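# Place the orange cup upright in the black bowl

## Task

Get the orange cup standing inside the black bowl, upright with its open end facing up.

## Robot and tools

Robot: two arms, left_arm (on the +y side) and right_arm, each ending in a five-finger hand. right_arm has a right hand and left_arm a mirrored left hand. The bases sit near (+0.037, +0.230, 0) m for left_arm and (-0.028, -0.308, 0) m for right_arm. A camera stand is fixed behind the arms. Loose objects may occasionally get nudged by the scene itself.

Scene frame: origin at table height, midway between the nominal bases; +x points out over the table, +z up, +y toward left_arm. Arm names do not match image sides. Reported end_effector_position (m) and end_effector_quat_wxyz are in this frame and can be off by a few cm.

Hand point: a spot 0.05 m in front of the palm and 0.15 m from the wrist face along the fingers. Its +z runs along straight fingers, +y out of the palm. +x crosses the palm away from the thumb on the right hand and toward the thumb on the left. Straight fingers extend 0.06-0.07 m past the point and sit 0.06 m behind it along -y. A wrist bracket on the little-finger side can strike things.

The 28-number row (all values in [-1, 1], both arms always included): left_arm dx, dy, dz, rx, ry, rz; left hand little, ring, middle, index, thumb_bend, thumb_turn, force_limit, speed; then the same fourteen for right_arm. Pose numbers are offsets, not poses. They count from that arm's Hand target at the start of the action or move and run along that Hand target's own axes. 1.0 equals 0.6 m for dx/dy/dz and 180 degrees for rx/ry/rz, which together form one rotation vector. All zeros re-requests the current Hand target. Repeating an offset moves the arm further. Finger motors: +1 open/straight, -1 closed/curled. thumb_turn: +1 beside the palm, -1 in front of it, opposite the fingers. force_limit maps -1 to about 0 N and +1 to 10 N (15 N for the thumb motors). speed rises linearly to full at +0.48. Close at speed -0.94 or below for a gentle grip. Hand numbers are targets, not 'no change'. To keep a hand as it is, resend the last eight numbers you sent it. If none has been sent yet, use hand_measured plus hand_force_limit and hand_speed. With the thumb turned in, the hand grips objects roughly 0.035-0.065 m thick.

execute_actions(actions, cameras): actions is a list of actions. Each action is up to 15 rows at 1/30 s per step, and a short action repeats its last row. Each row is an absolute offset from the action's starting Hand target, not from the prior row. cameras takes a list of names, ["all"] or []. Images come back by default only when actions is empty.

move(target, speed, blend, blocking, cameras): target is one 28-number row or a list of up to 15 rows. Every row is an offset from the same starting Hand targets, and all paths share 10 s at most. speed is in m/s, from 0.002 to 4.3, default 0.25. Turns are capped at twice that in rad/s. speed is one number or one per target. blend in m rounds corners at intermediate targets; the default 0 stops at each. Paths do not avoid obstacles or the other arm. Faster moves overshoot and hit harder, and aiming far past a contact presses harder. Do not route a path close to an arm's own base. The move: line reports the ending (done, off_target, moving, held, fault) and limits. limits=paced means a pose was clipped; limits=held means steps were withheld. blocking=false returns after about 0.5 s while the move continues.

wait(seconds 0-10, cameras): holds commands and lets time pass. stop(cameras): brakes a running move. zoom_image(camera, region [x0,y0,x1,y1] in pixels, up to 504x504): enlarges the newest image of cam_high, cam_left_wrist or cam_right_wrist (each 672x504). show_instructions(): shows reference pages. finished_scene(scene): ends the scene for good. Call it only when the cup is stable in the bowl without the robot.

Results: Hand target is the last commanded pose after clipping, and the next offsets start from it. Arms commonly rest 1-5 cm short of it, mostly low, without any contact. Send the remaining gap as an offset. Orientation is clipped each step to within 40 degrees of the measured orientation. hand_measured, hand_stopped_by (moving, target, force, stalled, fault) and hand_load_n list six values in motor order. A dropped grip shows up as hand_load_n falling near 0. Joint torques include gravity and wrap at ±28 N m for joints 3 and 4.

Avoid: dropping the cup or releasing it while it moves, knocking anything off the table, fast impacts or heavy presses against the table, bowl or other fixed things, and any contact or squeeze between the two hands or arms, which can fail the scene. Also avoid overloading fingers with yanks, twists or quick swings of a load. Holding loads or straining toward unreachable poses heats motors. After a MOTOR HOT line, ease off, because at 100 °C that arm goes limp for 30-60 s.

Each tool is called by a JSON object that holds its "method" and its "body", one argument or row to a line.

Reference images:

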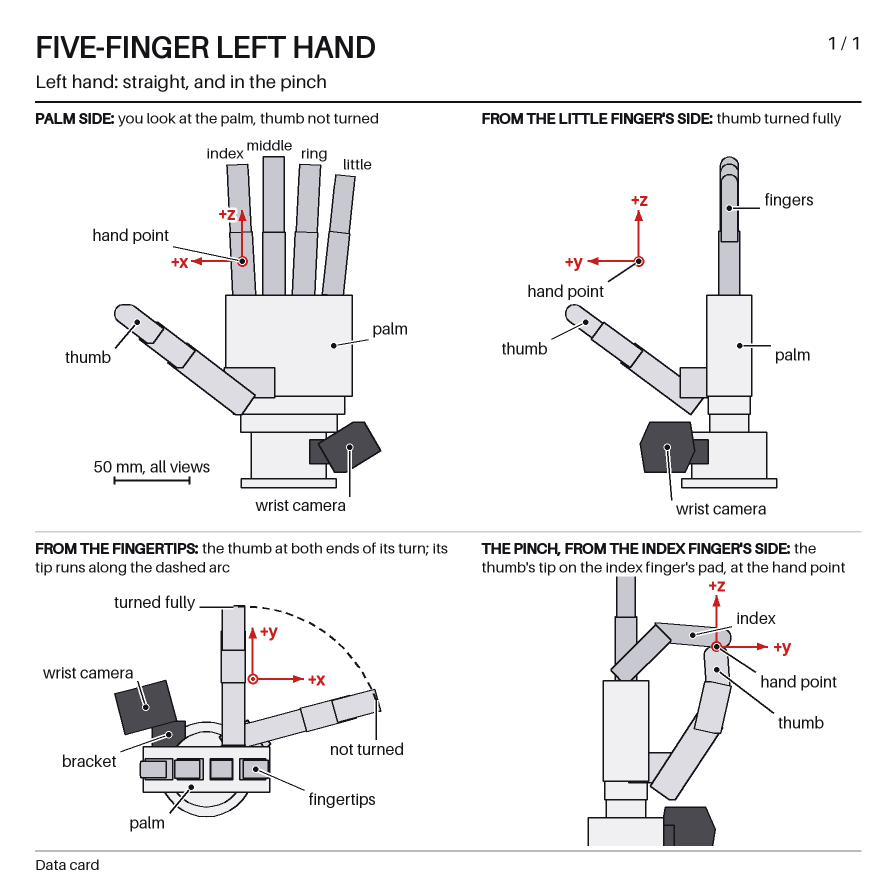

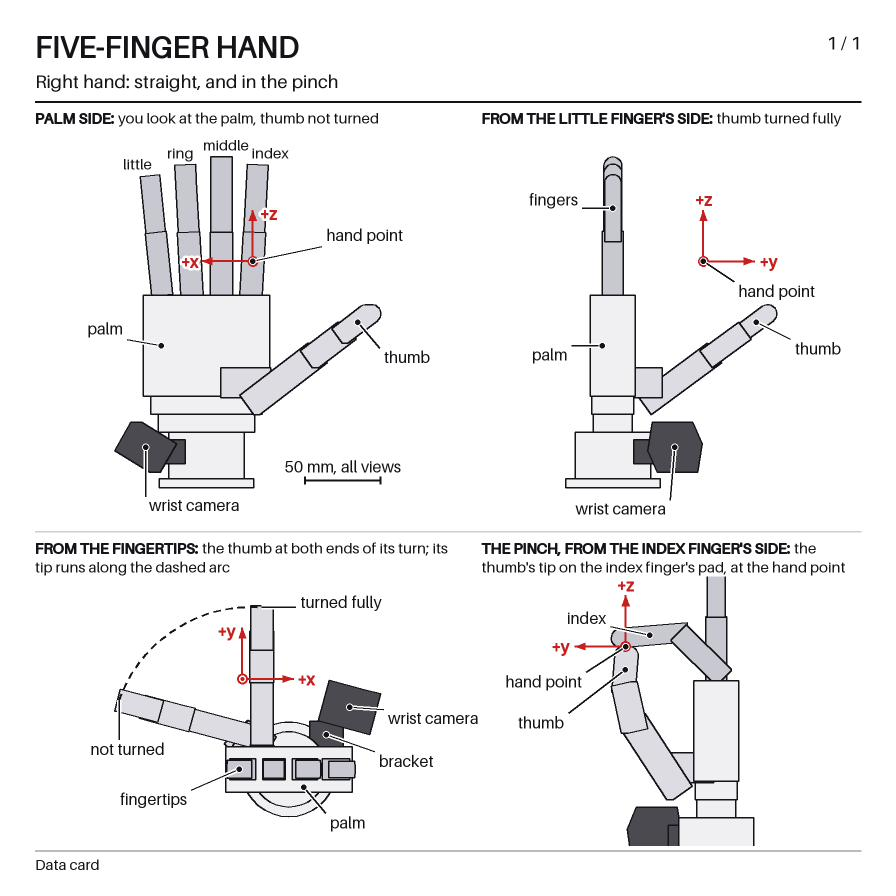

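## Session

{"method": "execute_actions", "body": {
  "actions": [],
  "cameras": ["all"]
}}

{"method": "zoom_image", "body": {
  "camera": "cam_high",
  "region": [180, 80, 600, 400]
}}

Scene clock: 0.00 s.
left_arm: end_effector_position=(+0.5078, +0.0031, +0.3553) hand_measured=(+1.000, +1.000, +1.000, +1.000, +1.000, +1.000) hand_load_n=(+0.0, +0.0, +0.0, +0.0, +0.0, +0.0) hand_stopped_by=(target, target, target, target, target, target) hand_force_limit=0.00 hand_speed=-0.80 end_effector_quat_wxyz=(+0.302, +0.869, -0.206, +0.335) | right_arm: end_effector_position=(+0.2406, -0.5177, +0.1626) hand_measured=(+1.000, +1.000, +1.000, +1.000, +1.000, +1.000) hand_load_n=(+0.0, +0.0, +0.0, +0.0, +0.0, +0.0) hand_stopped_by=(target, target, target, target, target, target) hand_force_limit=0.00 hand_speed=-0.80 end_effector_quat_wxyz=(+0.379, +0.857, -0.148, +0.315)
Joint positions: left_arm=[-0.162 1.251 1.171 -0.756 0.644 -1.484] | right_arm=[-0.075 0.922 0.457 -0.331 0.768 -1.661]
Joint velocities: within noise
Joint torques (N m): no reading
Heat: left arm: hottest waist 38 °C; right arm: hottest wrist roll 38 °C.
Hand target: left_arm +0.5118, +0.0026, +0.3707; +0.300, +0.863, -0.210, +0.349 | right_arm +0.2485, -0.5186, +0.1742; +0.379, +0.852, -0.153, +0.328
camera_calibration:
cam_left_wrist: T_world_to_cam=[[0.74796, 0.641314, -0.171093, -0.313903], [0.207968, 0.0183554, 0.977963, -0.45188], [0.630322, -0.767059, -0.119643, -0.158938], [0, 0, 0, 1]] pos_world=[0.428945, 0.0876898, 0.369199]
cam_right_wrist: T_world_to_cam=[[-0.253131, -0.627257, 0.736528, -0.391088], [-0.958295, 0.266963, -0.101992, 0.378656], [-0.132651, -0.731628, -0.668673, -0.125704], [0, 0, 0, 1]] pos_world=[0.247193, -0.438368, 0.242612]

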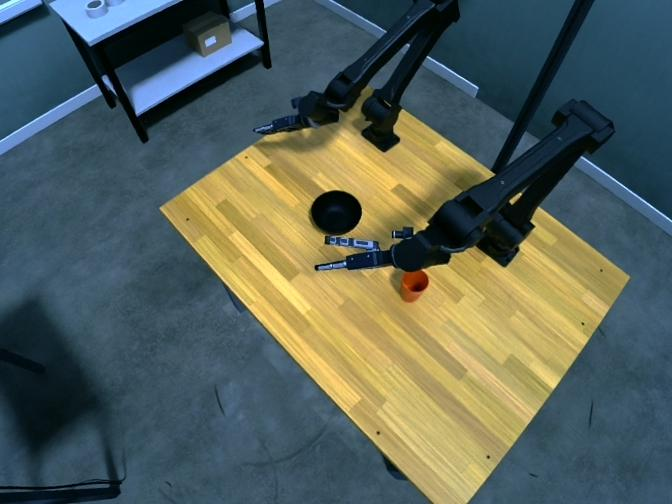

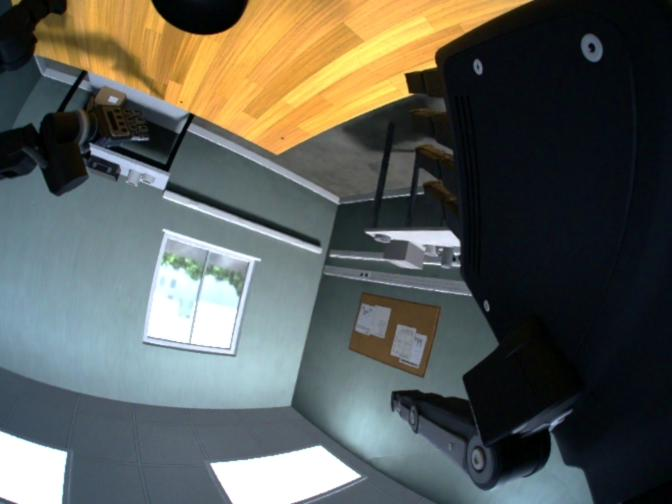

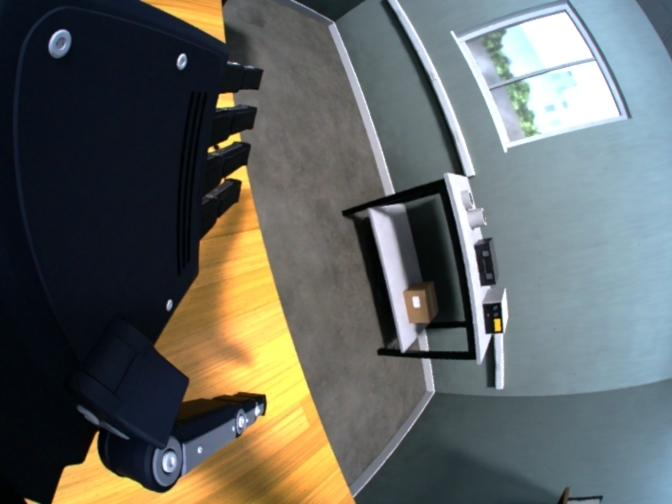

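Scaled by 1.200 from the camera's 672x504 image, which has a finer 960x720 frame.

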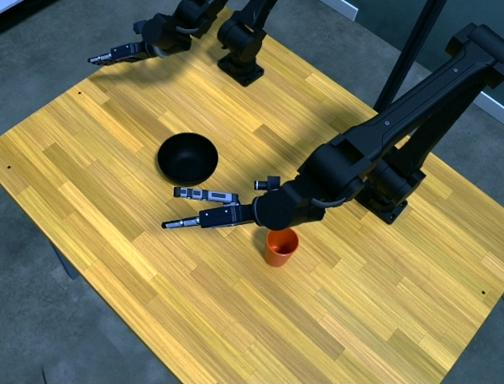

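{"method": "zoom_image", "body": {
  "camera": "cam_high",
  "region": [370, 240, 460, 320]
}}

{"method": "zoom_image", "body": {
  "camera": "cam_high",
  "region": [290, 170, 390, 250]
}}

Scaled by 5.600 from the camera's 672x504 image, which has a finer 960x720 frame.

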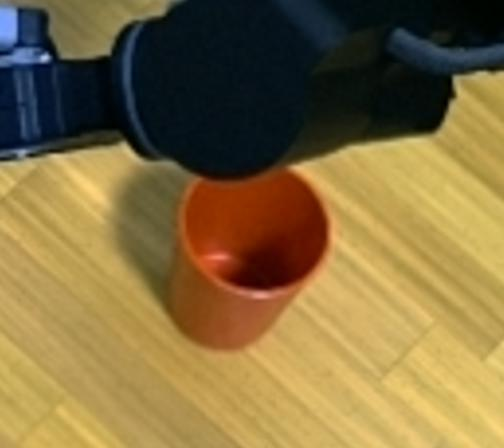

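Scaled by 5.040 from the camera's 672x504 image, which has a finer 960x720 frame.

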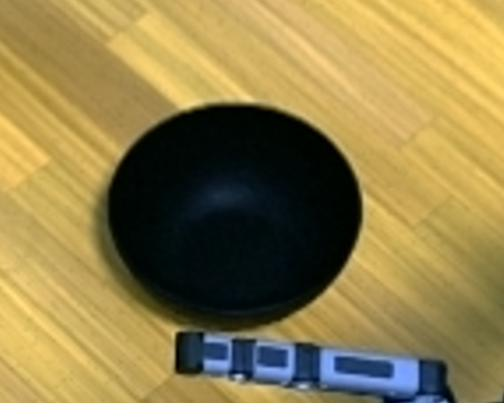

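{"method": "move", "body": {
  "target": [
    [-0.1517,-0.0635,-0.1147,0.1916,-0.116,0.4827,1,1,1,1,1,-1,0,-0.2,0,0,0,0,0,0,1,1,1,1,1,1,0,-0.8],
    [-0.3852,-0.155,-0.1937,0.075,-0.302,0.95,1,1,1,1,1,-1,0,-0.2,0,0,0,0,0,0,1,1,1,1,1,1,0,-0.8]
  ],
  "speed": 0.5,
  "blend": [0.04, 0],
  "cameras": ["all"]
}}

Scene clock: 81.97 s.
left_arm: end_effector_position=(+0.3525, +0.1835, +0.2278) hand_measured=(+1.000, +1.000, +1.000, +1.000, +1.000, -1.000) hand_load_n=(+0.0, +0.0, +0.0, +0.0, +0.0, +0.0) hand_stopped_by=(target, target, target, target, target, target) hand_force_limit=0.00 hand_speed=-0.20 end_effector_quat_wxyz=(+0.448, +0.071, +0.890, -0.038) | right_arm: end_effector_position=(+0.2406, -0.5177, +0.1626) hand_measured=(+1.000, +1.000, +1.000, +1.000, +1.000, +1.000) hand_load_n=(+0.0, +0.0, +0.0, +0.0, +0.0, +0.0) hand_stopped_by=(target, target, target, target, target, target) hand_force_limit=0.00 hand_speed=-0.80 end_effector_quat_wxyz=(+0.379, +0.857, -0.148, +0.315)
Joint positions: left_arm=[-0.493 0.606 0.636 -0.689 -0.232 1.389] | right_arm=[-0.075 0.922 0.457 -0.331 0.768 -1.661]
Joint torques (N m): left_arm=[-0.38 -3.14 10.45 2.28 0.01 0.11] | right_arm=[1.08 -5.19 8.91 1.57 0.42 0.06]
Heat: left arm: hottest elbow 42 °C; right arm: hottest elbow 43 °C.
Hand target: left_arm +0.3554, +0.1833, +0.2348; +0.460, +0.072, +0.884, -0.041 | right_arm +0.2485, -0.5186, +0.1742; +0.379, +0.852, -0.153, +0.328
Off the commanded pose: left_arm 0.008 m, 1 deg | right_arm 0.014 m, 2 deg.
move: off_target (right_arm)
camera_calibration:
cam_left_wrist: T_world_to_cam=[[-0.311291, -0.918315, -0.244532, 0.341089], [-0.843827, 0.385454, -0.373338, 0.313052], [0.437097, 0.0901261, -0.894887, 0.149548], [0, 0, 0, 1]] pos_world=[0.304972, 0.179082, 0.33411]
cam_right_wrist: T_world_to_cam=[[-0.253131, -0.627257, 0.736528, -0.391088], [-0.958295, 0.266963, -0.101992, 0.378656], [-0.132651, -0.731628, -0.668673, -0.125704], [0, 0, 0, 1]] pos_world=[0.247193, -0.438368, 0.242612]

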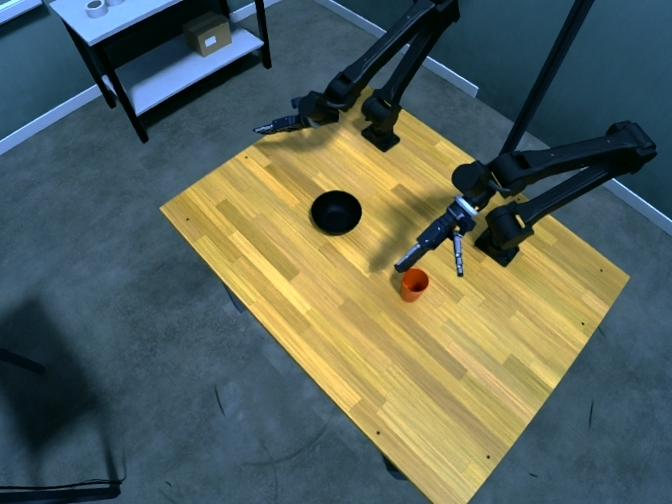

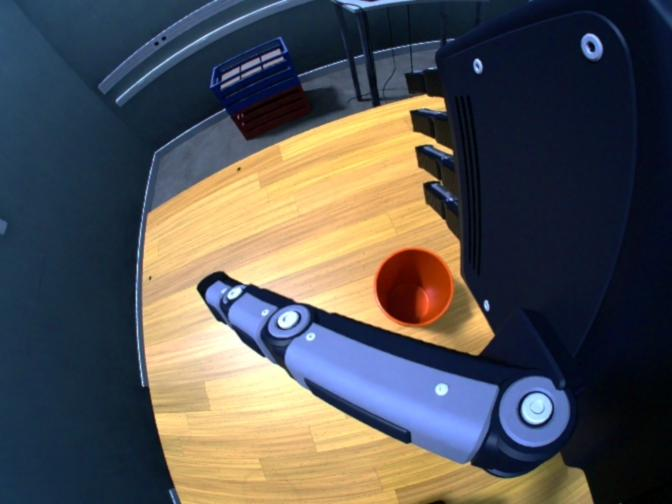

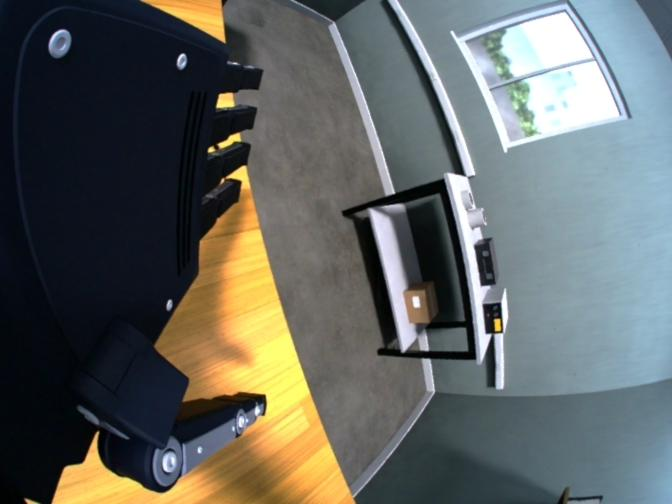

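{"method": "move", "body": {
  "target": [0.1235,-0.0508,0.0792,0,0,0,1,1,1,1,1,-1,0,-0.2,0,0,0,0,0,0,1,1,1,1,1,1,0,-0.8],
  "speed": 0.2,
  "cameras": ["cam_high","cam_left_wrist"]
}}

{"method": "zoom_image", "body": {
  "camera": "cam_high",
  "region": [360, 220, 480, 320]
}}

Scene clock: 94.30 s.
left_arm: end_effector_position=(+0.3440, +0.1578, +0.1452) hand_measured=(+1.000, +1.000, +1.000, +1.000, +1.000, -1.000) hand_load_n=(+0.0, +0.0, +0.0, +0.0, +0.0, +0.0) hand_stopped_by=(target, target, target, target, target, target) hand_force_limit=0.00 hand_speed=-0.20 end_effector_quat_wxyz=(+0.456, +0.074, +0.886, -0.035) | right_arm: end_effector_position=(+0.2406, -0.5177, +0.1626) hand_measured=(+1.000, +1.000, +1.000, +1.000, +1.000, +1.000) hand_load_n=(+0.0, +0.0, +0.0, +0.0, +0.0, +0.0) hand_stopped_by=(target, target, target, target, target, target) hand_force_limit=0.00 hand_speed=-0.80 end_effector_quat_wxyz=(+0.379, +0.857, -0.148, +0.315)
Joint positions: left_arm=[-0.639 0.656 0.428 -0.442 -0.354 1.309] | right_arm=[-0.075 0.922 0.457 -0.331 0.768 -1.661]
Joint torques (N m): left_arm=[-1.14 -2.43 10.3 2.36 -0.18 -0.11] | right_arm=[1.14 -5.19 8.9 1.55 0.42 0.06]
Heat: left arm: hottest elbow 42 °C; right arm: hottest elbow 44 °C.
Hand target: left_arm +0.3468, +0.1532, +0.1473; +0.460, +0.072, +0.884, -0.041 | right_arm +0.2485, -0.5186, +0.1742; +0.379, +0.852, -0.153, +0.328
Off the commanded pose: left_arm 0.006 m, 1 deg | right_arm 0.014 m, 2 deg.
move: off_target (right_arm)
camera_calibration:
cam_left_wrist: T_world_to_cam=[[-0.310579, -0.915453, -0.255903, 0.295584], [-0.836073, 0.391175, -0.38466, 0.282944], [0.452241, 0.0944863, -0.886877, 0.074496], [0, 0, 0, 1]] pos_world=[0.294674, 0.152874, 0.250547]
Images, in order (width x height): cam_high 672x504, cam_left_wrist 672x504.

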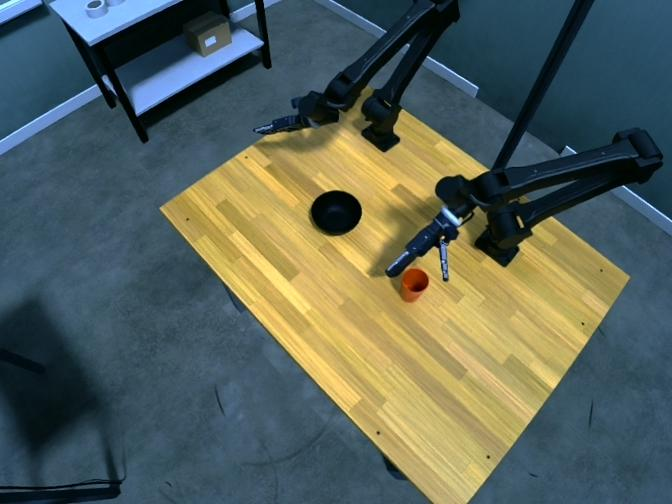

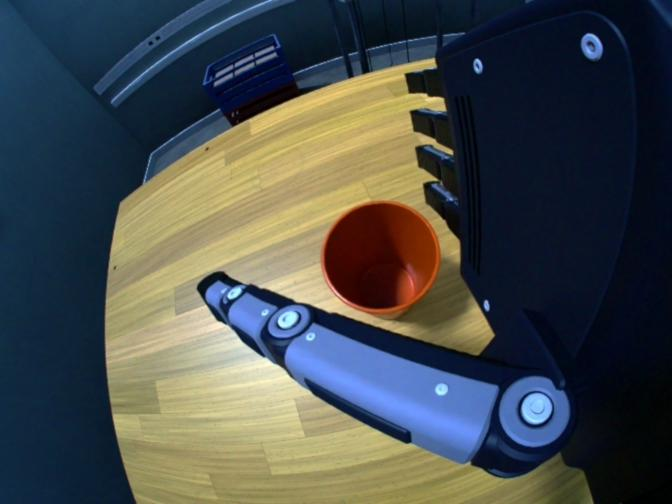

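Scaled by 4.200 from the camera's 672x504 image, which has a finer 960x720 frame.

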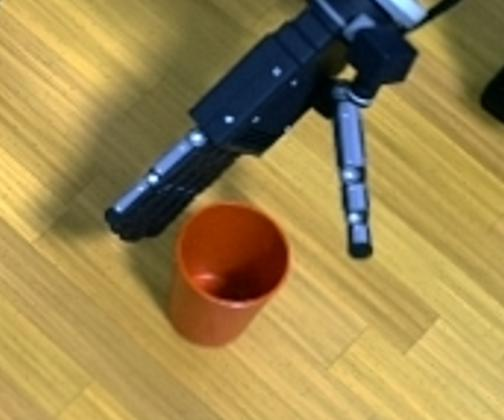

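{"method": "move", "body": {
  "target": [0.098,-0.0122,0.0702,0,0,0,1,1,1,1,1,-1,0,-0.2,0,0,0,0,0,0,1,1,1,1,1,1,0,-0.8],
  "speed": 0.12,
  "cameras": ["cam_high","cam_left_wrist"]
}}

{"method": "zoom_image", "body": {
  "camera": "cam_high",
  "region": [360, 220, 480, 320]
}}

Scene clock: 101.23 s.
left_arm: end_effector_position=(+0.3441, +0.1495, +0.0738) hand_measured=(+1.000, +1.000, +1.000, +1.000, +1.000, -1.000) hand_load_n=(+0.0, +0.0, +0.0, +0.0, +0.0, +0.0) hand_stopped_by=(target, target, target, target, target, target) hand_force_limit=0.00 hand_speed=-0.20 end_effector_quat_wxyz=(+0.456, +0.074, +0.886, -0.036) | right_arm: end_effector_position=(+0.2406, -0.5177, +0.1626) hand_measured=(+1.000, +1.000, +1.000, +1.000, +1.000, +1.000) hand_load_n=(-0.5, +0.0, +0.0, +0.0, +0.0, +0.0) hand_stopped_by=(target, target, target, target, target, target) hand_force_limit=0.00 hand_speed=-0.80 end_effector_quat_wxyz=(+0.379, +0.857, -0.148, +0.315)
Joint positions: left_arm=[-0.673 0.815 0.28 -0.141 -0.38 1.286] | right_arm=[-0.075 0.922 0.457 -0.331 0.768 -1.661]
Joint torques (N m): left_arm=[-0.97 -2.55 9.21 2.06 -0.19 -0.08] | right_arm=[1.14 -5.19 8.91 1.55 0.42 0.06]
Heat: left arm: hottest elbow 41 °C; right arm: hottest elbow 44 °C.
Hand target: left_arm +0.3463, +0.1456, +0.0749; +0.460, +0.072, +0.884, -0.041 | right_arm +0.2485, -0.5186, +0.1742; +0.379, +0.852, -0.153, +0.328
Off the commanded pose: left_arm 0.005 m, 1 deg | right_arm 0.014 m, 2 deg.
move: off_target (right_arm)
camera_calibration:
cam_left_wrist: T_world_to_cam=[[-0.310334, -0.915739, -0.255176, 0.269645], [-0.835578, 0.39077, -0.386145, 0.258865], [0.453323, 0.0933861, -0.886441, 0.0117104], [0, 0, 0, 1]] pos_world=[0.294673, 0.144674, 0.179147]
Images, in order (width x height): cam_high 672x504, cam_left_wrist 672x504.

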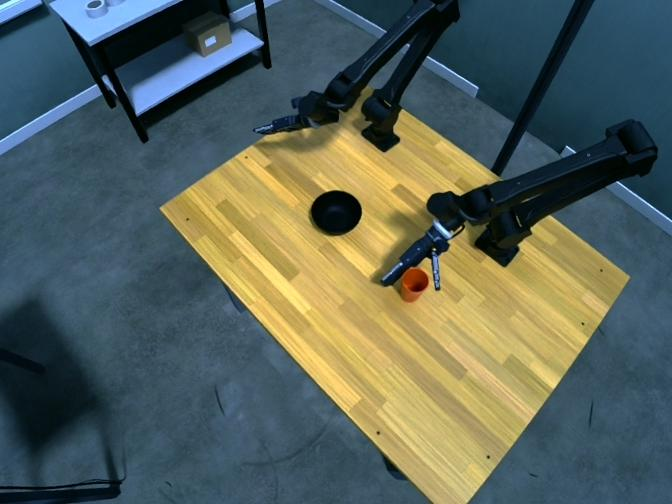

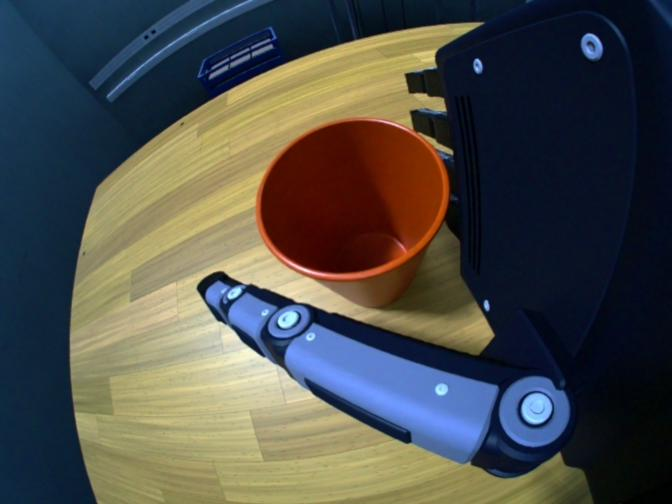

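Scaled by 4.200 from the camera's 672x504 image, which has a finer 960x720 frame.

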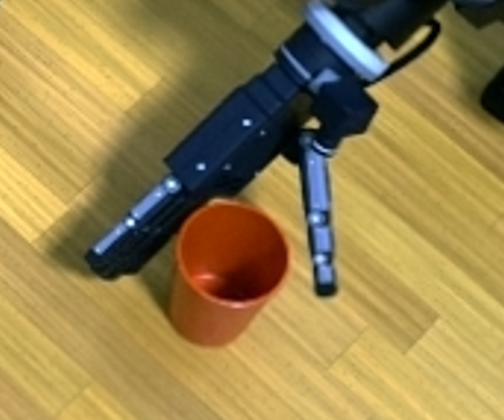

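{"method": "move", "body": {
  "target": [
    [0.0057,-0.005,-0.0082,0,0,0,1,1,1,1,1,-1,0,-0.2,0,0,0,0,0,0,1,1,1,1,1,1,0,-0.8],
    [0.0057,-0.005,-0.0082,0,0,0,1,1,0.6,0.6,0.78,-1,-0.4,-0.7,0,0,0,0,0,0,1,1,1,1,1,1,0,-0.8]
  ],
  "speed": 0.05,
  "cameras": ["cam_high","cam_left_wrist"]
}}

{"method": "zoom_image", "body": {
  "camera": "cam_high",
  "region": [360, 220, 480, 320]
}}

Scene clock: 108.57 s.
left_arm: end_effector_position=(+0.3403, +0.1463, +0.0721) hand_measured=(+1.000, +1.000, +0.600, +0.600, +0.780, -1.000) hand_load_n=(+0.0, +0.0, -0.5, +0.0, +0.0, +0.0) hand_stopped_by=(target, target, target, target, target, target) hand_force_limit=-0.40 hand_speed=-0.70 end_effector_quat_wxyz=(+0.457, +0.073, +0.886, -0.036) | right_arm: end_effector_position=(+0.2406, -0.5177, +0.1626) hand_measured=(+1.000, +1.000, +1.000, +1.000, +1.000, +1.000) hand_load_n=(+0.0, -0.5, +0.0, +0.0, +0.0, +0.0) hand_stopped_by=(target, target, target, target, target, target) hand_force_limit=0.00 hand_speed=-0.80 end_effector_quat_wxyz=(+0.379, +0.857, -0.148, +0.315)
Joint positions: left_arm=[-0.699 0.815 0.275 -0.141 -0.402 1.268] | right_arm=[-0.075 0.922 0.457 -0.331 0.768 -1.661]
Joint torques (N m): left_arm=[-1.03 -4.25 9.03 1.43 -0.2 -0.08] | right_arm=[1.14 -5.19 8.9 1.55 0.42 0.07]
Heat: left arm: hottest elbow 41 °C; right arm: hottest elbow 44 °C.
Hand target: left_arm +0.3398, +0.1436, +0.0748; +0.460, +0.072, +0.884, -0.041 | right_arm +0.2485, -0.5186, +0.1742; +0.379, +0.852, -0.153, +0.328
Off the commanded pose: left_arm 0.004 m, 1 deg | right_arm 0.014 m, 2 deg.
move: off_target (right_arm)
camera_calibration:
cam_left_wrist: T_world_to_cam=[[-0.308413, -0.916456, -0.254931, 0.264485], [-0.835465, 0.389106, -0.388066, 0.256535], [0.45484, 0.0933011, -0.885672, 0.01171], [0, 0, 0, 1]] pos_world=[0.290571, 0.141477, 0.177349]
Images, in order (width x height): cam_high 672x504, cam_left_wrist 672x504.

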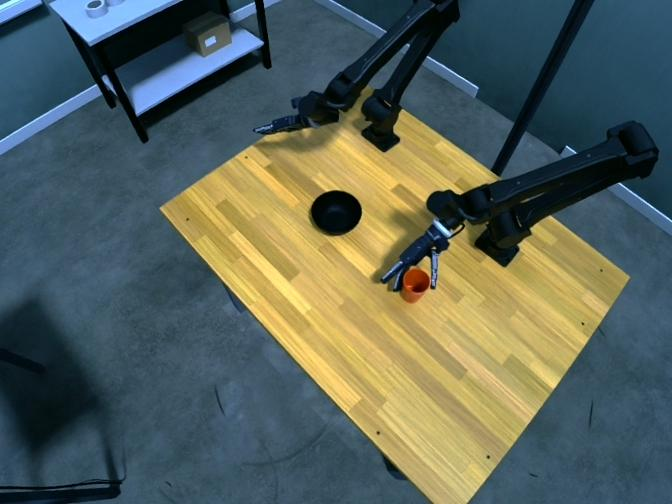

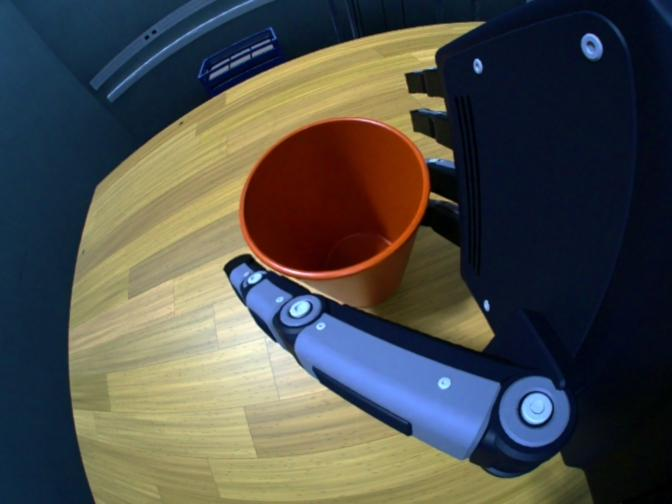

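Scaled by 4.200 from the camera's 672x504 image, which has a finer 960x720 frame.

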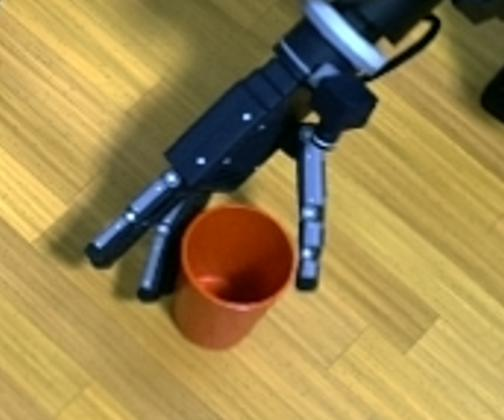

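{"method": "move", "body": {
  "target": [0,0,0,0,0,0,1,1,0,0,0.1,-1,-0.4,-0.94,0,0,0,0,0,0,1,1,1,1,1,1,0,-0.8],
  "speed": 0.05,
  "cameras": ["cam_high","cam_left_wrist"]
}}

{"method": "zoom_image", "body": {
  "camera": "cam_high",
  "region": [360, 220, 480, 320]
}}

Scene clock: 112.03 s.
left_arm: end_effector_position=(+0.3402, +0.1463, +0.0722) hand_measured=(+1.000, +1.000, +0.342, +0.354, +0.654, -1.000) hand_load_n=(+0.0, +0.0, +3.5, +1.5, +5.5, +0.5) hand_stopped_by=(target, target, force, force, force, target) hand_force_limit=-0.40 hand_speed=-0.94 end_effector_quat_wxyz=(+0.457, +0.072, +0.886, -0.036) | right_arm: end_effector_position=(+0.2406, -0.5177, +0.1626) hand_measured=(+1.000, +1.000, +1.000, +1.000, +1.000, +1.000) hand_load_n=(+0.0, +0.0, +0.0, +0.0, +0.0, +0.5) hand_stopped_by=(target, target, target, target, target, target) hand_force_limit=0.00 hand_speed=-0.80 end_effector_quat_wxyz=(+0.379, +0.857, -0.148, +0.315)
Joint positions: left_arm=[-0.699 0.815 0.275 -0.141 -0.402 1.267] | right_arm=[-0.075 0.922 0.457 -0.331 0.768 -1.661]
Joint torques (N m): left_arm=[-1.38 -4.25 9.06 1.43 -0.2 -0.06] | right_arm=[1.14 -5.19 8.88 1.55 0.42 0.06]
Heat: left arm: hottest elbow 41 °C; right arm: hottest elbow 44 °C.
Hand target: left_arm +0.3398, +0.1436, +0.0748; +0.460, +0.072, +0.884, -0.041 | right_arm +0.2485, -0.5186, +0.1742; +0.379, +0.852, -0.153, +0.328
Off the commanded pose: left_arm 0.004 m, 1 deg | right_arm 0.014 m, 2 deg.
move: off_target (right_arm)
camera_calibration:
cam_left_wrist: T_world_to_cam=[[-0.307663, -0.916989, -0.253919, 0.264189], [-0.835682, 0.388014, -0.38869, 0.256901], [0.454949, 0.09261, -0.885689, 0.0118669], [0, 0, 0, 1]] pos_world=[0.29057, 0.141478, 0.177448]
Images, in order (width x height): cam_high 672x504, cam_left_wrist 672x504.

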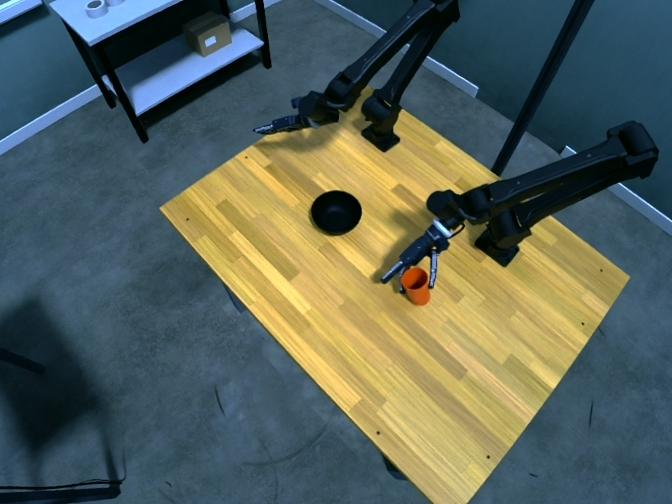

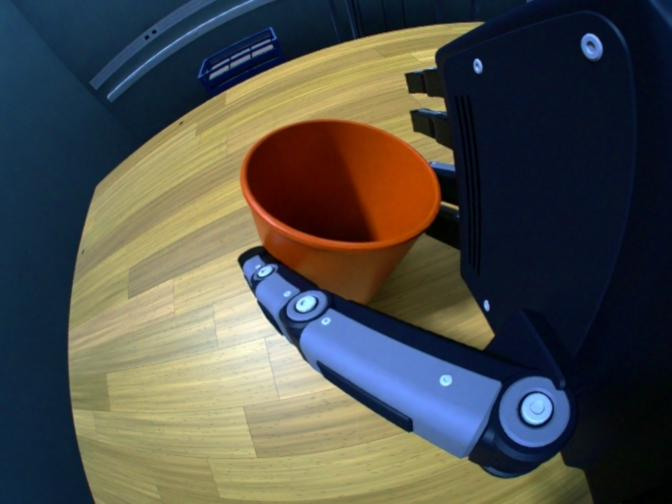

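Scaled by 4.200 from the camera's 672x504 image, which has a finer 960x720 frame.

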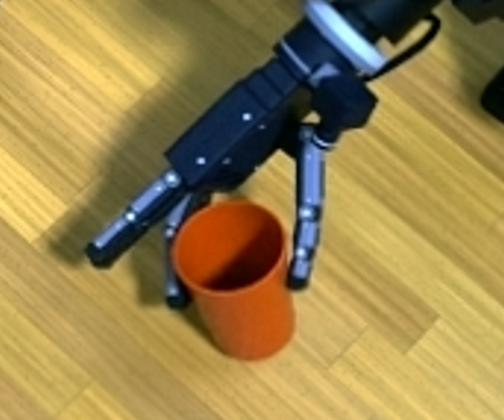

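{"method": "move", "body": {
  "target": [-0.0819,-0.0006,-0.0573,0,0,0,1,1,0,0,0.1,-1,-0.4,-0.94,0,0,0,0,0,0,1,1,1,1,1,1,0,-0.8],
  "speed": 0.08,
  "cameras": ["cam_high","cam_left_wrist"]
}}

{"method": "zoom_image", "body": {
  "camera": "cam_high",
  "region": [360, 220, 480, 320]
}}

{"method": "zoom_image", "body": {
  "camera": "cam_left_wrist",
  "region": [180, 80, 500, 400]
}}

Scene clock: 117.33 s.
left_arm: end_effector_position=(+0.3290, +0.1546, +0.1070) hand_measured=(+1.000, +1.000, +0.342, +0.354, +0.654, -1.000) hand_load_n=(+0.0, +0.0, +3.5, +1.5, +5.0, +0.5) hand_stopped_by=(target, target, force, force, force, target) hand_force_limit=-0.40 hand_speed=-0.94 end_effector_quat_wxyz=(+0.439, +0.079, +0.894, -0.026) | right_arm: end_effector_position=(+0.2406, -0.5177, +0.1626) hand_measured=(+1.000, +1.000, +1.000, +1.000, +1.000, +1.000) hand_load_n=(+0.0, +0.0, +0.0, +0.0, +0.0, +0.0) hand_stopped_by=(target, target, target, target, target, target) hand_force_limit=0.00 hand_speed=-0.80 end_effector_quat_wxyz=(+0.379, +0.857, -0.148, +0.315)
Joint positions: left_arm=[-0.699 0.69 0.355 -0.392 -0.4 1.267] | right_arm=[-0.075 0.922 0.457 -0.331 0.768 -1.661]
Joint torques (N m): left_arm=[-1.14 -2.84 14 1.25 -0.26 -0.06] | right_arm=[1.14 -5.19 8.9 1.55 0.42 0.06]
Heat: left arm: hottest elbow 41 °C; right arm: hottest elbow 44 °C.
Hand target: left_arm +0.3399, +0.1436, +0.1349; +0.460, +0.072, +0.884, -0.041 | right_arm +0.2485, -0.5186, +0.1742; +0.379, +0.852, -0.153, +0.328
Off the commanded pose: left_arm 0.032 m, 3 deg | right_arm 0.014 m, 2 deg.
move: off_target (left_arm, right_arm)
camera_calibration:
cam_left_wrist: T_world_to_cam=[[-0.318781, -0.909328, -0.267397, 0.281214], [-0.848892, 0.399401, -0.34621, 0.255763], [0.421617, 0.116626, -0.899243, 0.0556905], [0, 0, 0, 1]] pos_world=[0.283281, 0.147069, 0.213823]
Images, in order (width x height): cam_high 672x504, cam_left_wrist 672x504.

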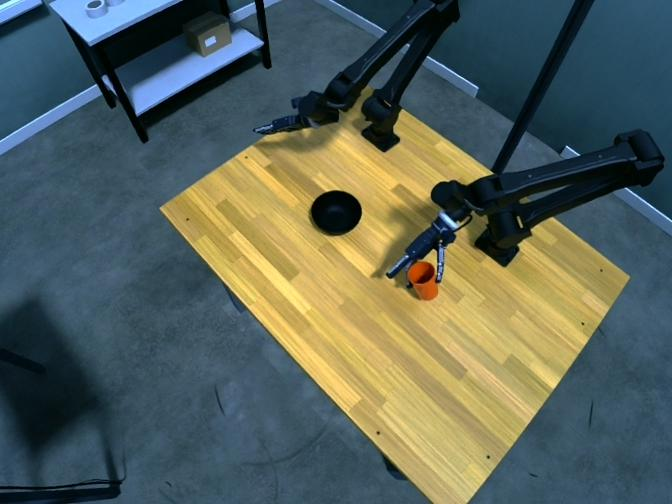

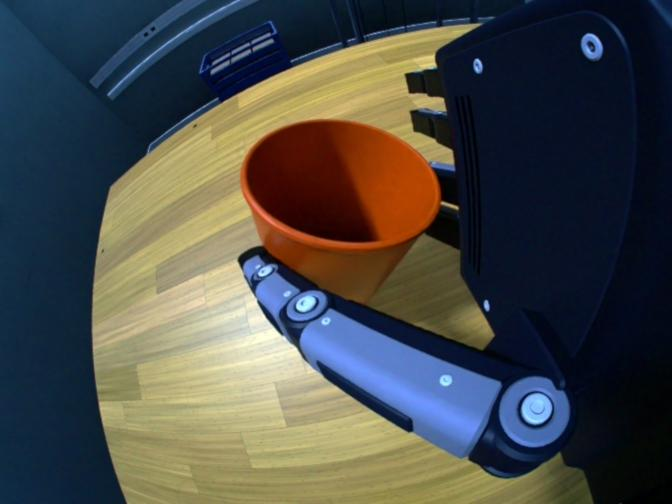

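Scaled by 4.200 from the camera's 672x504 image, which has a finer 960x720 frame.

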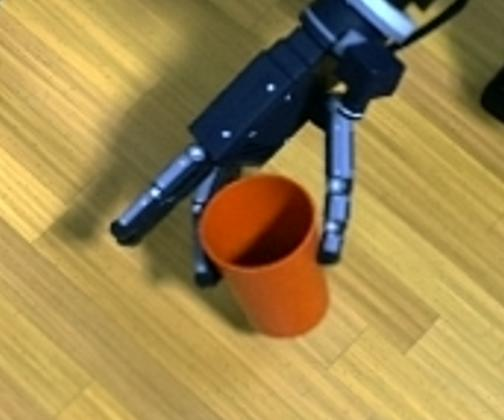

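Scaled by 1.575 from the camera's 672x504 image, which has a finer 960x720 frame.

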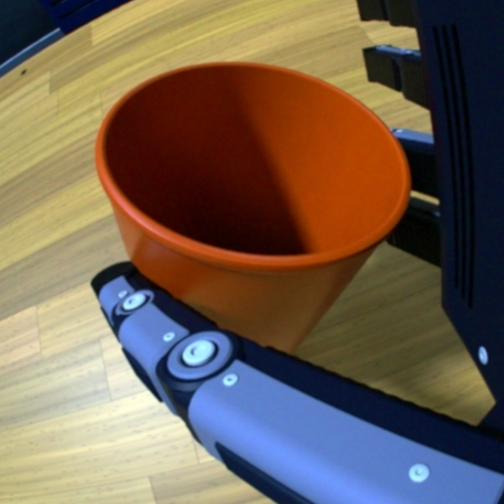

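{"method": "move", "body": {
  "target": [
    [-0.1308,-0.1395,-0.0735,0.0791,-0.0056,0.0131,1,1,0,0,0.1,-1,-0.4,-0.94,0,0,0,0,0,0,1,1,1,1,1,1,0,-0.8],
    [-0.135,-0.5068,-0.0198,0.2373,-0.0169,0.0393,1,1,0,0,0.1,-1,-0.4,-0.94,0,0,0,0,0,0,1,1,1,1,1,1,0,-0.8]
  ],
  "speed": 0.2,
  "blend": [0.05, 0],
  "cameras": ["cam_high","cam_left_wrist"]
}}

{"method": "zoom_image", "body": {
  "camera": "cam_high",
  "region": [270, 130, 430, 250]
}}

{"method": "zoom_image", "body": {
  "camera": "cam_left_wrist",
  "region": [180, 80, 500, 400]
}}

Scene clock: 138.97 s.
left_arm: end_effector_position=(+0.3165, -0.1421, +0.1805) hand_measured=(+1.000, +1.000, +0.342, +0.354, +0.654, -1.000) hand_load_n=(+0.0, +0.0, +4.0, +1.5, +5.0, +0.5) hand_stopped_by=(target, target, force, force, force, target) hand_force_limit=-0.40 hand_speed=-0.94 end_effector_quat_wxyz=(+0.406, +0.286, +0.808, -0.318) | right_arm: end_effector_position=(+0.2406, -0.5177, +0.1626) hand_measured=(+1.000, +1.000, +1.000, +1.000, +1.000, +1.000) hand_load_n=(+0.0, +0.0, -0.5, +0.0, +0.0, +0.0) hand_stopped_by=(target, target, target, target, target, target) hand_force_limit=0.00 hand_speed=-0.80 end_effector_quat_wxyz=(+0.379, +0.857, -0.148, +0.315)
Joint positions: left_arm=[-1.077 1.063 0.672 -0.096 -0.031 1.231] | right_arm=[-0.075 0.922 0.457 -0.331 0.768 -1.661]
Joint torques (N m): left_arm=[-1.14 -7.41 14.2 2.36 0.1 0.09] | right_arm=[1.14 -5.19 8.9 1.55 0.42 0.06]
Heat: left arm: hottest elbow 42 °C; right arm: hottest elbow 44 °C.
Hand target: left_arm +0.3263, -0.1621, +0.2100; +0.427, +0.286, +0.790, -0.334 | right_arm +0.2485, -0.5186, +0.1742; +0.379, +0.852, -0.153, +0.328
Off the commanded pose: left_arm 0.037 m, 4 deg | right_arm 0.014 m, 2 deg.
move: off_target (left_arm, right_arm)
camera_calibration:
cam_left_wrist: T_world_to_cam=[[-0.828048, -0.560529, 0.011971, 0.187378], [-0.479397, 0.696799, -0.533525, 0.348286], [0.290715, -0.447523, -0.845699, 0.113335], [0, 0, 0, 1]] pos_world=[0.289177, -0.0869339, 0.279424]
Images, in order (width x height): cam_high 672x504, cam_left_wrist 672x504.

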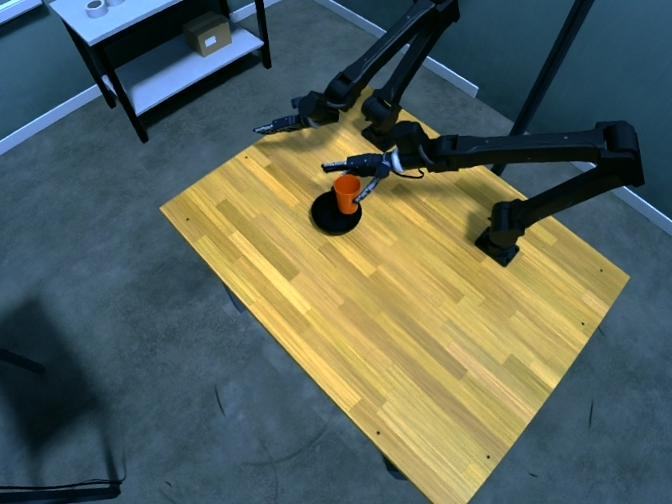

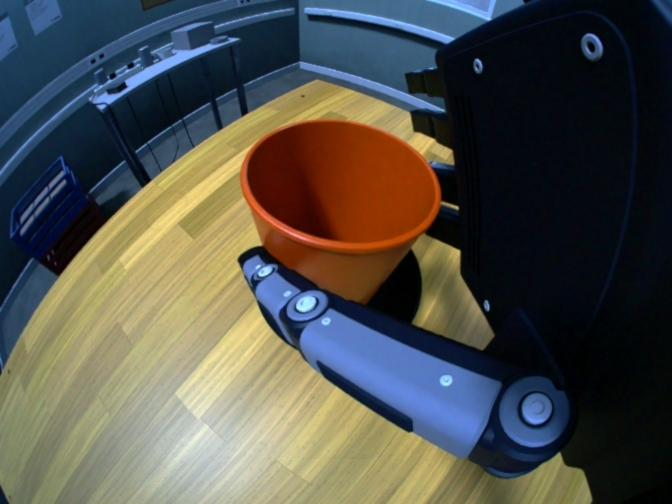

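Scaled by 3.150 from the camera's 672x504 image, which has a finer 960x720 frame.

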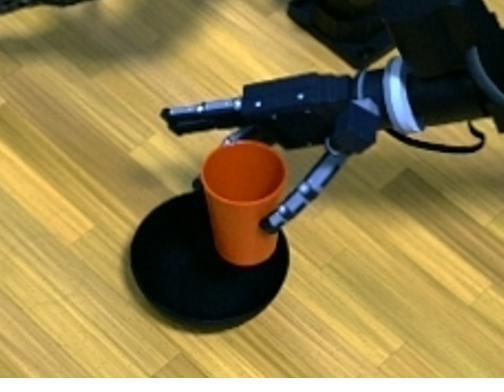

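Scaled by 1.575 from the camera's 672x504 image, which has a finer 960x720 frame.

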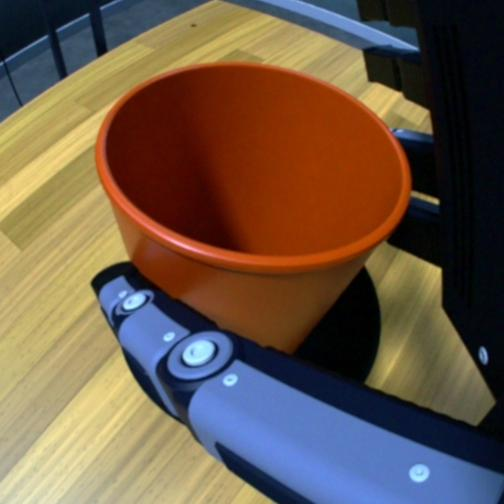

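{"method": "move", "body": {
  "target": [0.0172,-0.0248,0.0618,0,0,0,1,1,0,0,0.1,-1,-0.4,-0.94,0,0,0,0,0,0,1,1,1,1,1,1,0,-0.8],
  "speed": 0.1,
  "cameras": ["cam_high","cam_left_wrist"]
}}

{"method": "zoom_image", "body": {
  "camera": "cam_high",
  "region": [270, 130, 430, 250]
}}

{"method": "zoom_image", "body": {
  "camera": "cam_left_wrist",
  "region": [180, 80, 500, 400]
}}

Scene clock: 145.87 s.
left_arm: end_effector_position=(+0.3204, -0.1771, +0.1623) hand_measured=(+1.000, +1.000, +0.342, +0.354, +0.654, -1.000) hand_load_n=(+0.0, +0.0, +3.5, +1.5, +5.5, +0.5) hand_stopped_by=(target, target, force, force, force, target) hand_force_limit=-0.40 hand_speed=-0.94 end_effector_quat_wxyz=(+0.409, +0.294, +0.805, -0.315) | right_arm: end_effector_position=(+0.2406, -0.5177, +0.1626) hand_measured=(+1.000, +1.000, +1.000, +1.000, +1.000, +1.000) hand_load_n=(+0.0, -0.5, +0.0, +0.0, +0.0, +0.0) hand_stopped_by=(target, target, target, target, target, target) hand_force_limit=0.00 hand_speed=-0.80 end_effector_quat_wxyz=(+0.379, +0.857, -0.148, +0.315)
Joint positions: left_arm=[-1.12 1.189 0.706 -0.005 -0.067 1.229] | right_arm=[-0.075 0.922 0.457 -0.331 0.768 -1.661]
Joint torques (N m): left_arm=[-0.97 -9.05 13.68 2.55 -0.05 -0.06] | right_arm=[1.14 -5.19 8.91 1.55 0.42 0.06]
Heat: left arm: hottest elbow 43 °C; right arm: hottest elbow 45 °C.
Hand target: left_arm +0.3284, -0.1980, +0.1897; +0.427, +0.286, +0.791, -0.334 | right_arm +0.2485, -0.5186, +0.1742; +0.379, +0.852, -0.153, +0.328
Off the commanded pose: left_arm 0.036 m, 4 deg | right_arm 0.014 m, 2 deg.
move: off_target (left_arm, right_arm)
camera_calibration:
cam_left_wrist: T_world_to_cam=[[-0.833831, -0.552008, -0.00372971, 0.177172], [-0.465157, 0.706245, -0.53371, 0.361972], [0.297246, -0.443289, -0.845659, 0.0798239], [0, 0, 0, 1]] pos_world=[0.292378, -0.122456, 0.261353]
Images, in order (width x height): cam_high 672x504, cam_left_wrist 672x504.

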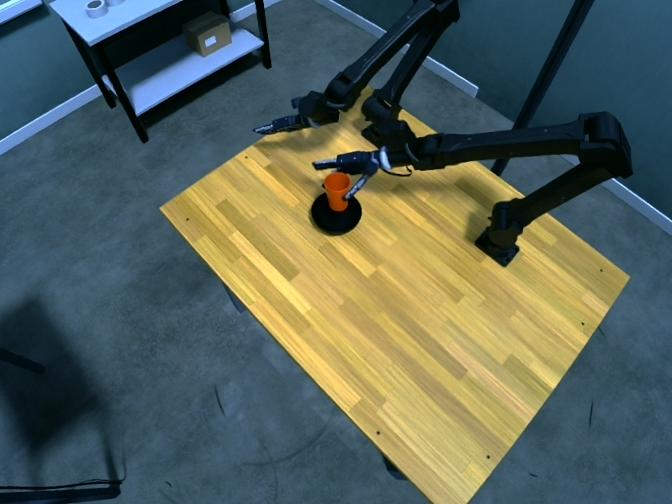

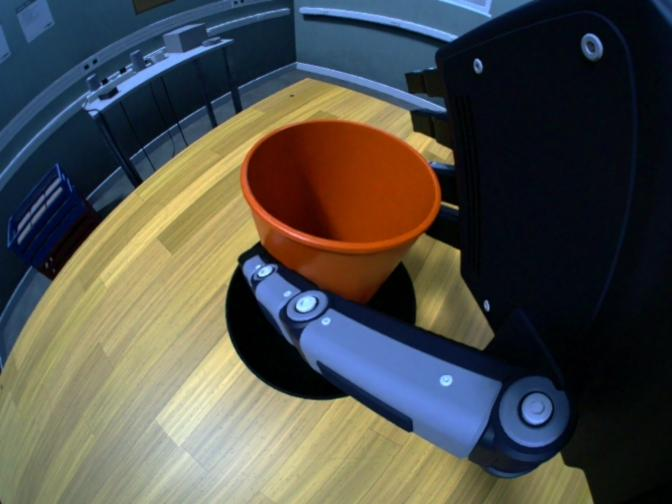

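Scaled by 3.150 from the camera's 672x504 image, which has a finer 960x720 frame.

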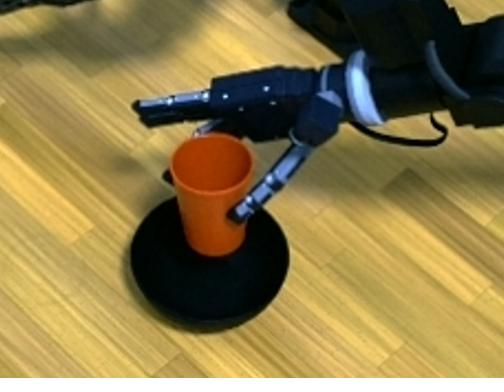

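Scaled by 1.575 from the camera's 672x504 image, which has a finer 960x720 frame.

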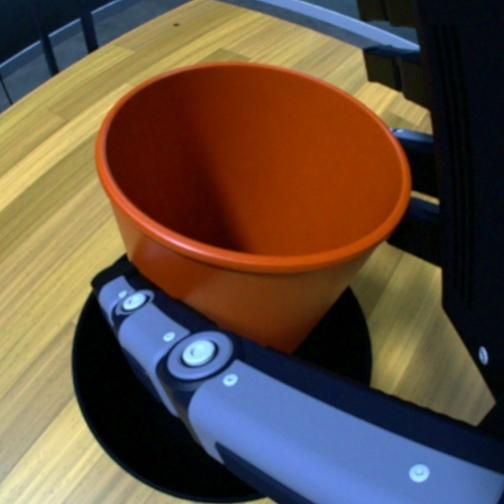

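{"method": "wait", "body": {
  "seconds": 0,
  "cameras": ["cam_high","cam_left_wrist"]
}}

{"method": "zoom_image", "body": {
  "camera": "cam_high",
  "region": [270, 130, 430, 250]
}}

Scene clock: 156.60 s.
left_arm: end_effector_position=(+0.3204, -0.1771, +0.1623) hand_measured=(+1.000, +1.000, +0.342, +0.354, +0.654, -1.000) hand_load_n=(+0.0, -0.5, +3.5, +1.5, +5.5, +0.5) hand_stopped_by=(target, target, force, force, force, target) hand_force_limit=-0.40 hand_speed=-0.94 end_effector_quat_wxyz=(+0.409, +0.294, +0.805, -0.315) | right_arm: end_effector_position=(+0.2406, -0.5177, +0.1626) hand_measured=(+1.000, +1.000, +1.000, +1.000, +1.000, +1.000) hand_load_n=(+0.0, +0.0, +0.0, +0.0, +0.0, +0.0) hand_stopped_by=(target, target, target, target, target, target) hand_force_limit=0.00 hand_speed=-0.80 end_effector_quat_wxyz=(+0.379, +0.857, -0.148, +0.315)
Joint positions: left_arm=[-1.12 1.189 0.706 -0.005 -0.067 1.229] | right_arm=[-0.075 0.922 0.457 -0.331 0.768 -1.661]
Joint torques (N m): left_arm=[-1.14 -9.05 13.72 2.5 -0.06 -0.07] | right_arm=[1.14 -5.19 8.9 1.55 0.42 0.06]
Heat: left arm: hottest elbow 44 °C; right arm: hottest elbow 45 °C.
Hand target: left_arm +0.3284, -0.1980, +0.1897; +0.427, +0.286, +0.791, -0.334 | right_arm +0.2485, -0.5186, +0.1742; +0.379, +0.852, -0.153, +0.328
Off the commanded pose: left_arm 0.036 m, 4 deg | right_arm 0.014 m, 2 deg.
camera_calibration:
cam_left_wrist: T_world_to_cam=[[-0.833831, -0.552008, -0.00372971, 0.177172], [-0.465157, 0.706245, -0.53371, 0.361972], [0.297246, -0.443289, -0.845659, 0.0798239], [0, 0, 0, 1]] pos_world=[0.292378, -0.122456, 0.261353]
Images, in order (width x height): cam_high 672x504, cam_left_wrist 672x504.

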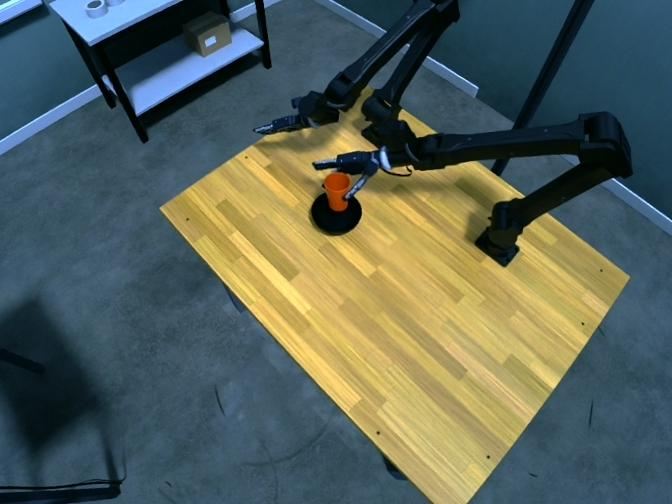

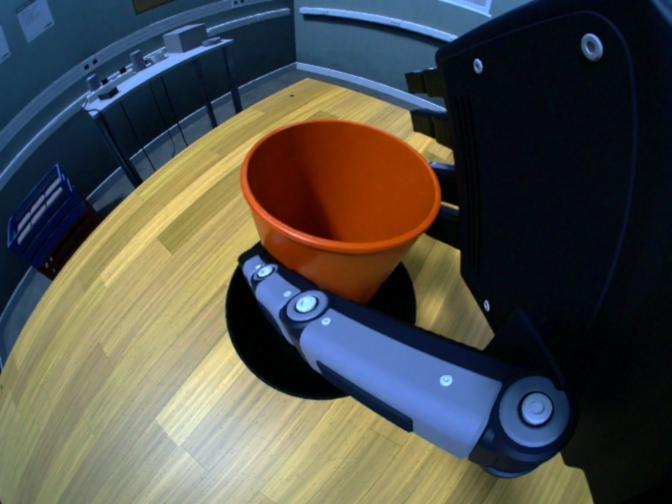

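Scaled by 3.150 from the camera's 672x504 image, which has a finer 960x720 frame.

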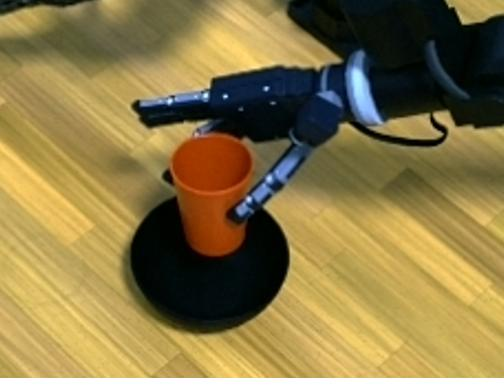

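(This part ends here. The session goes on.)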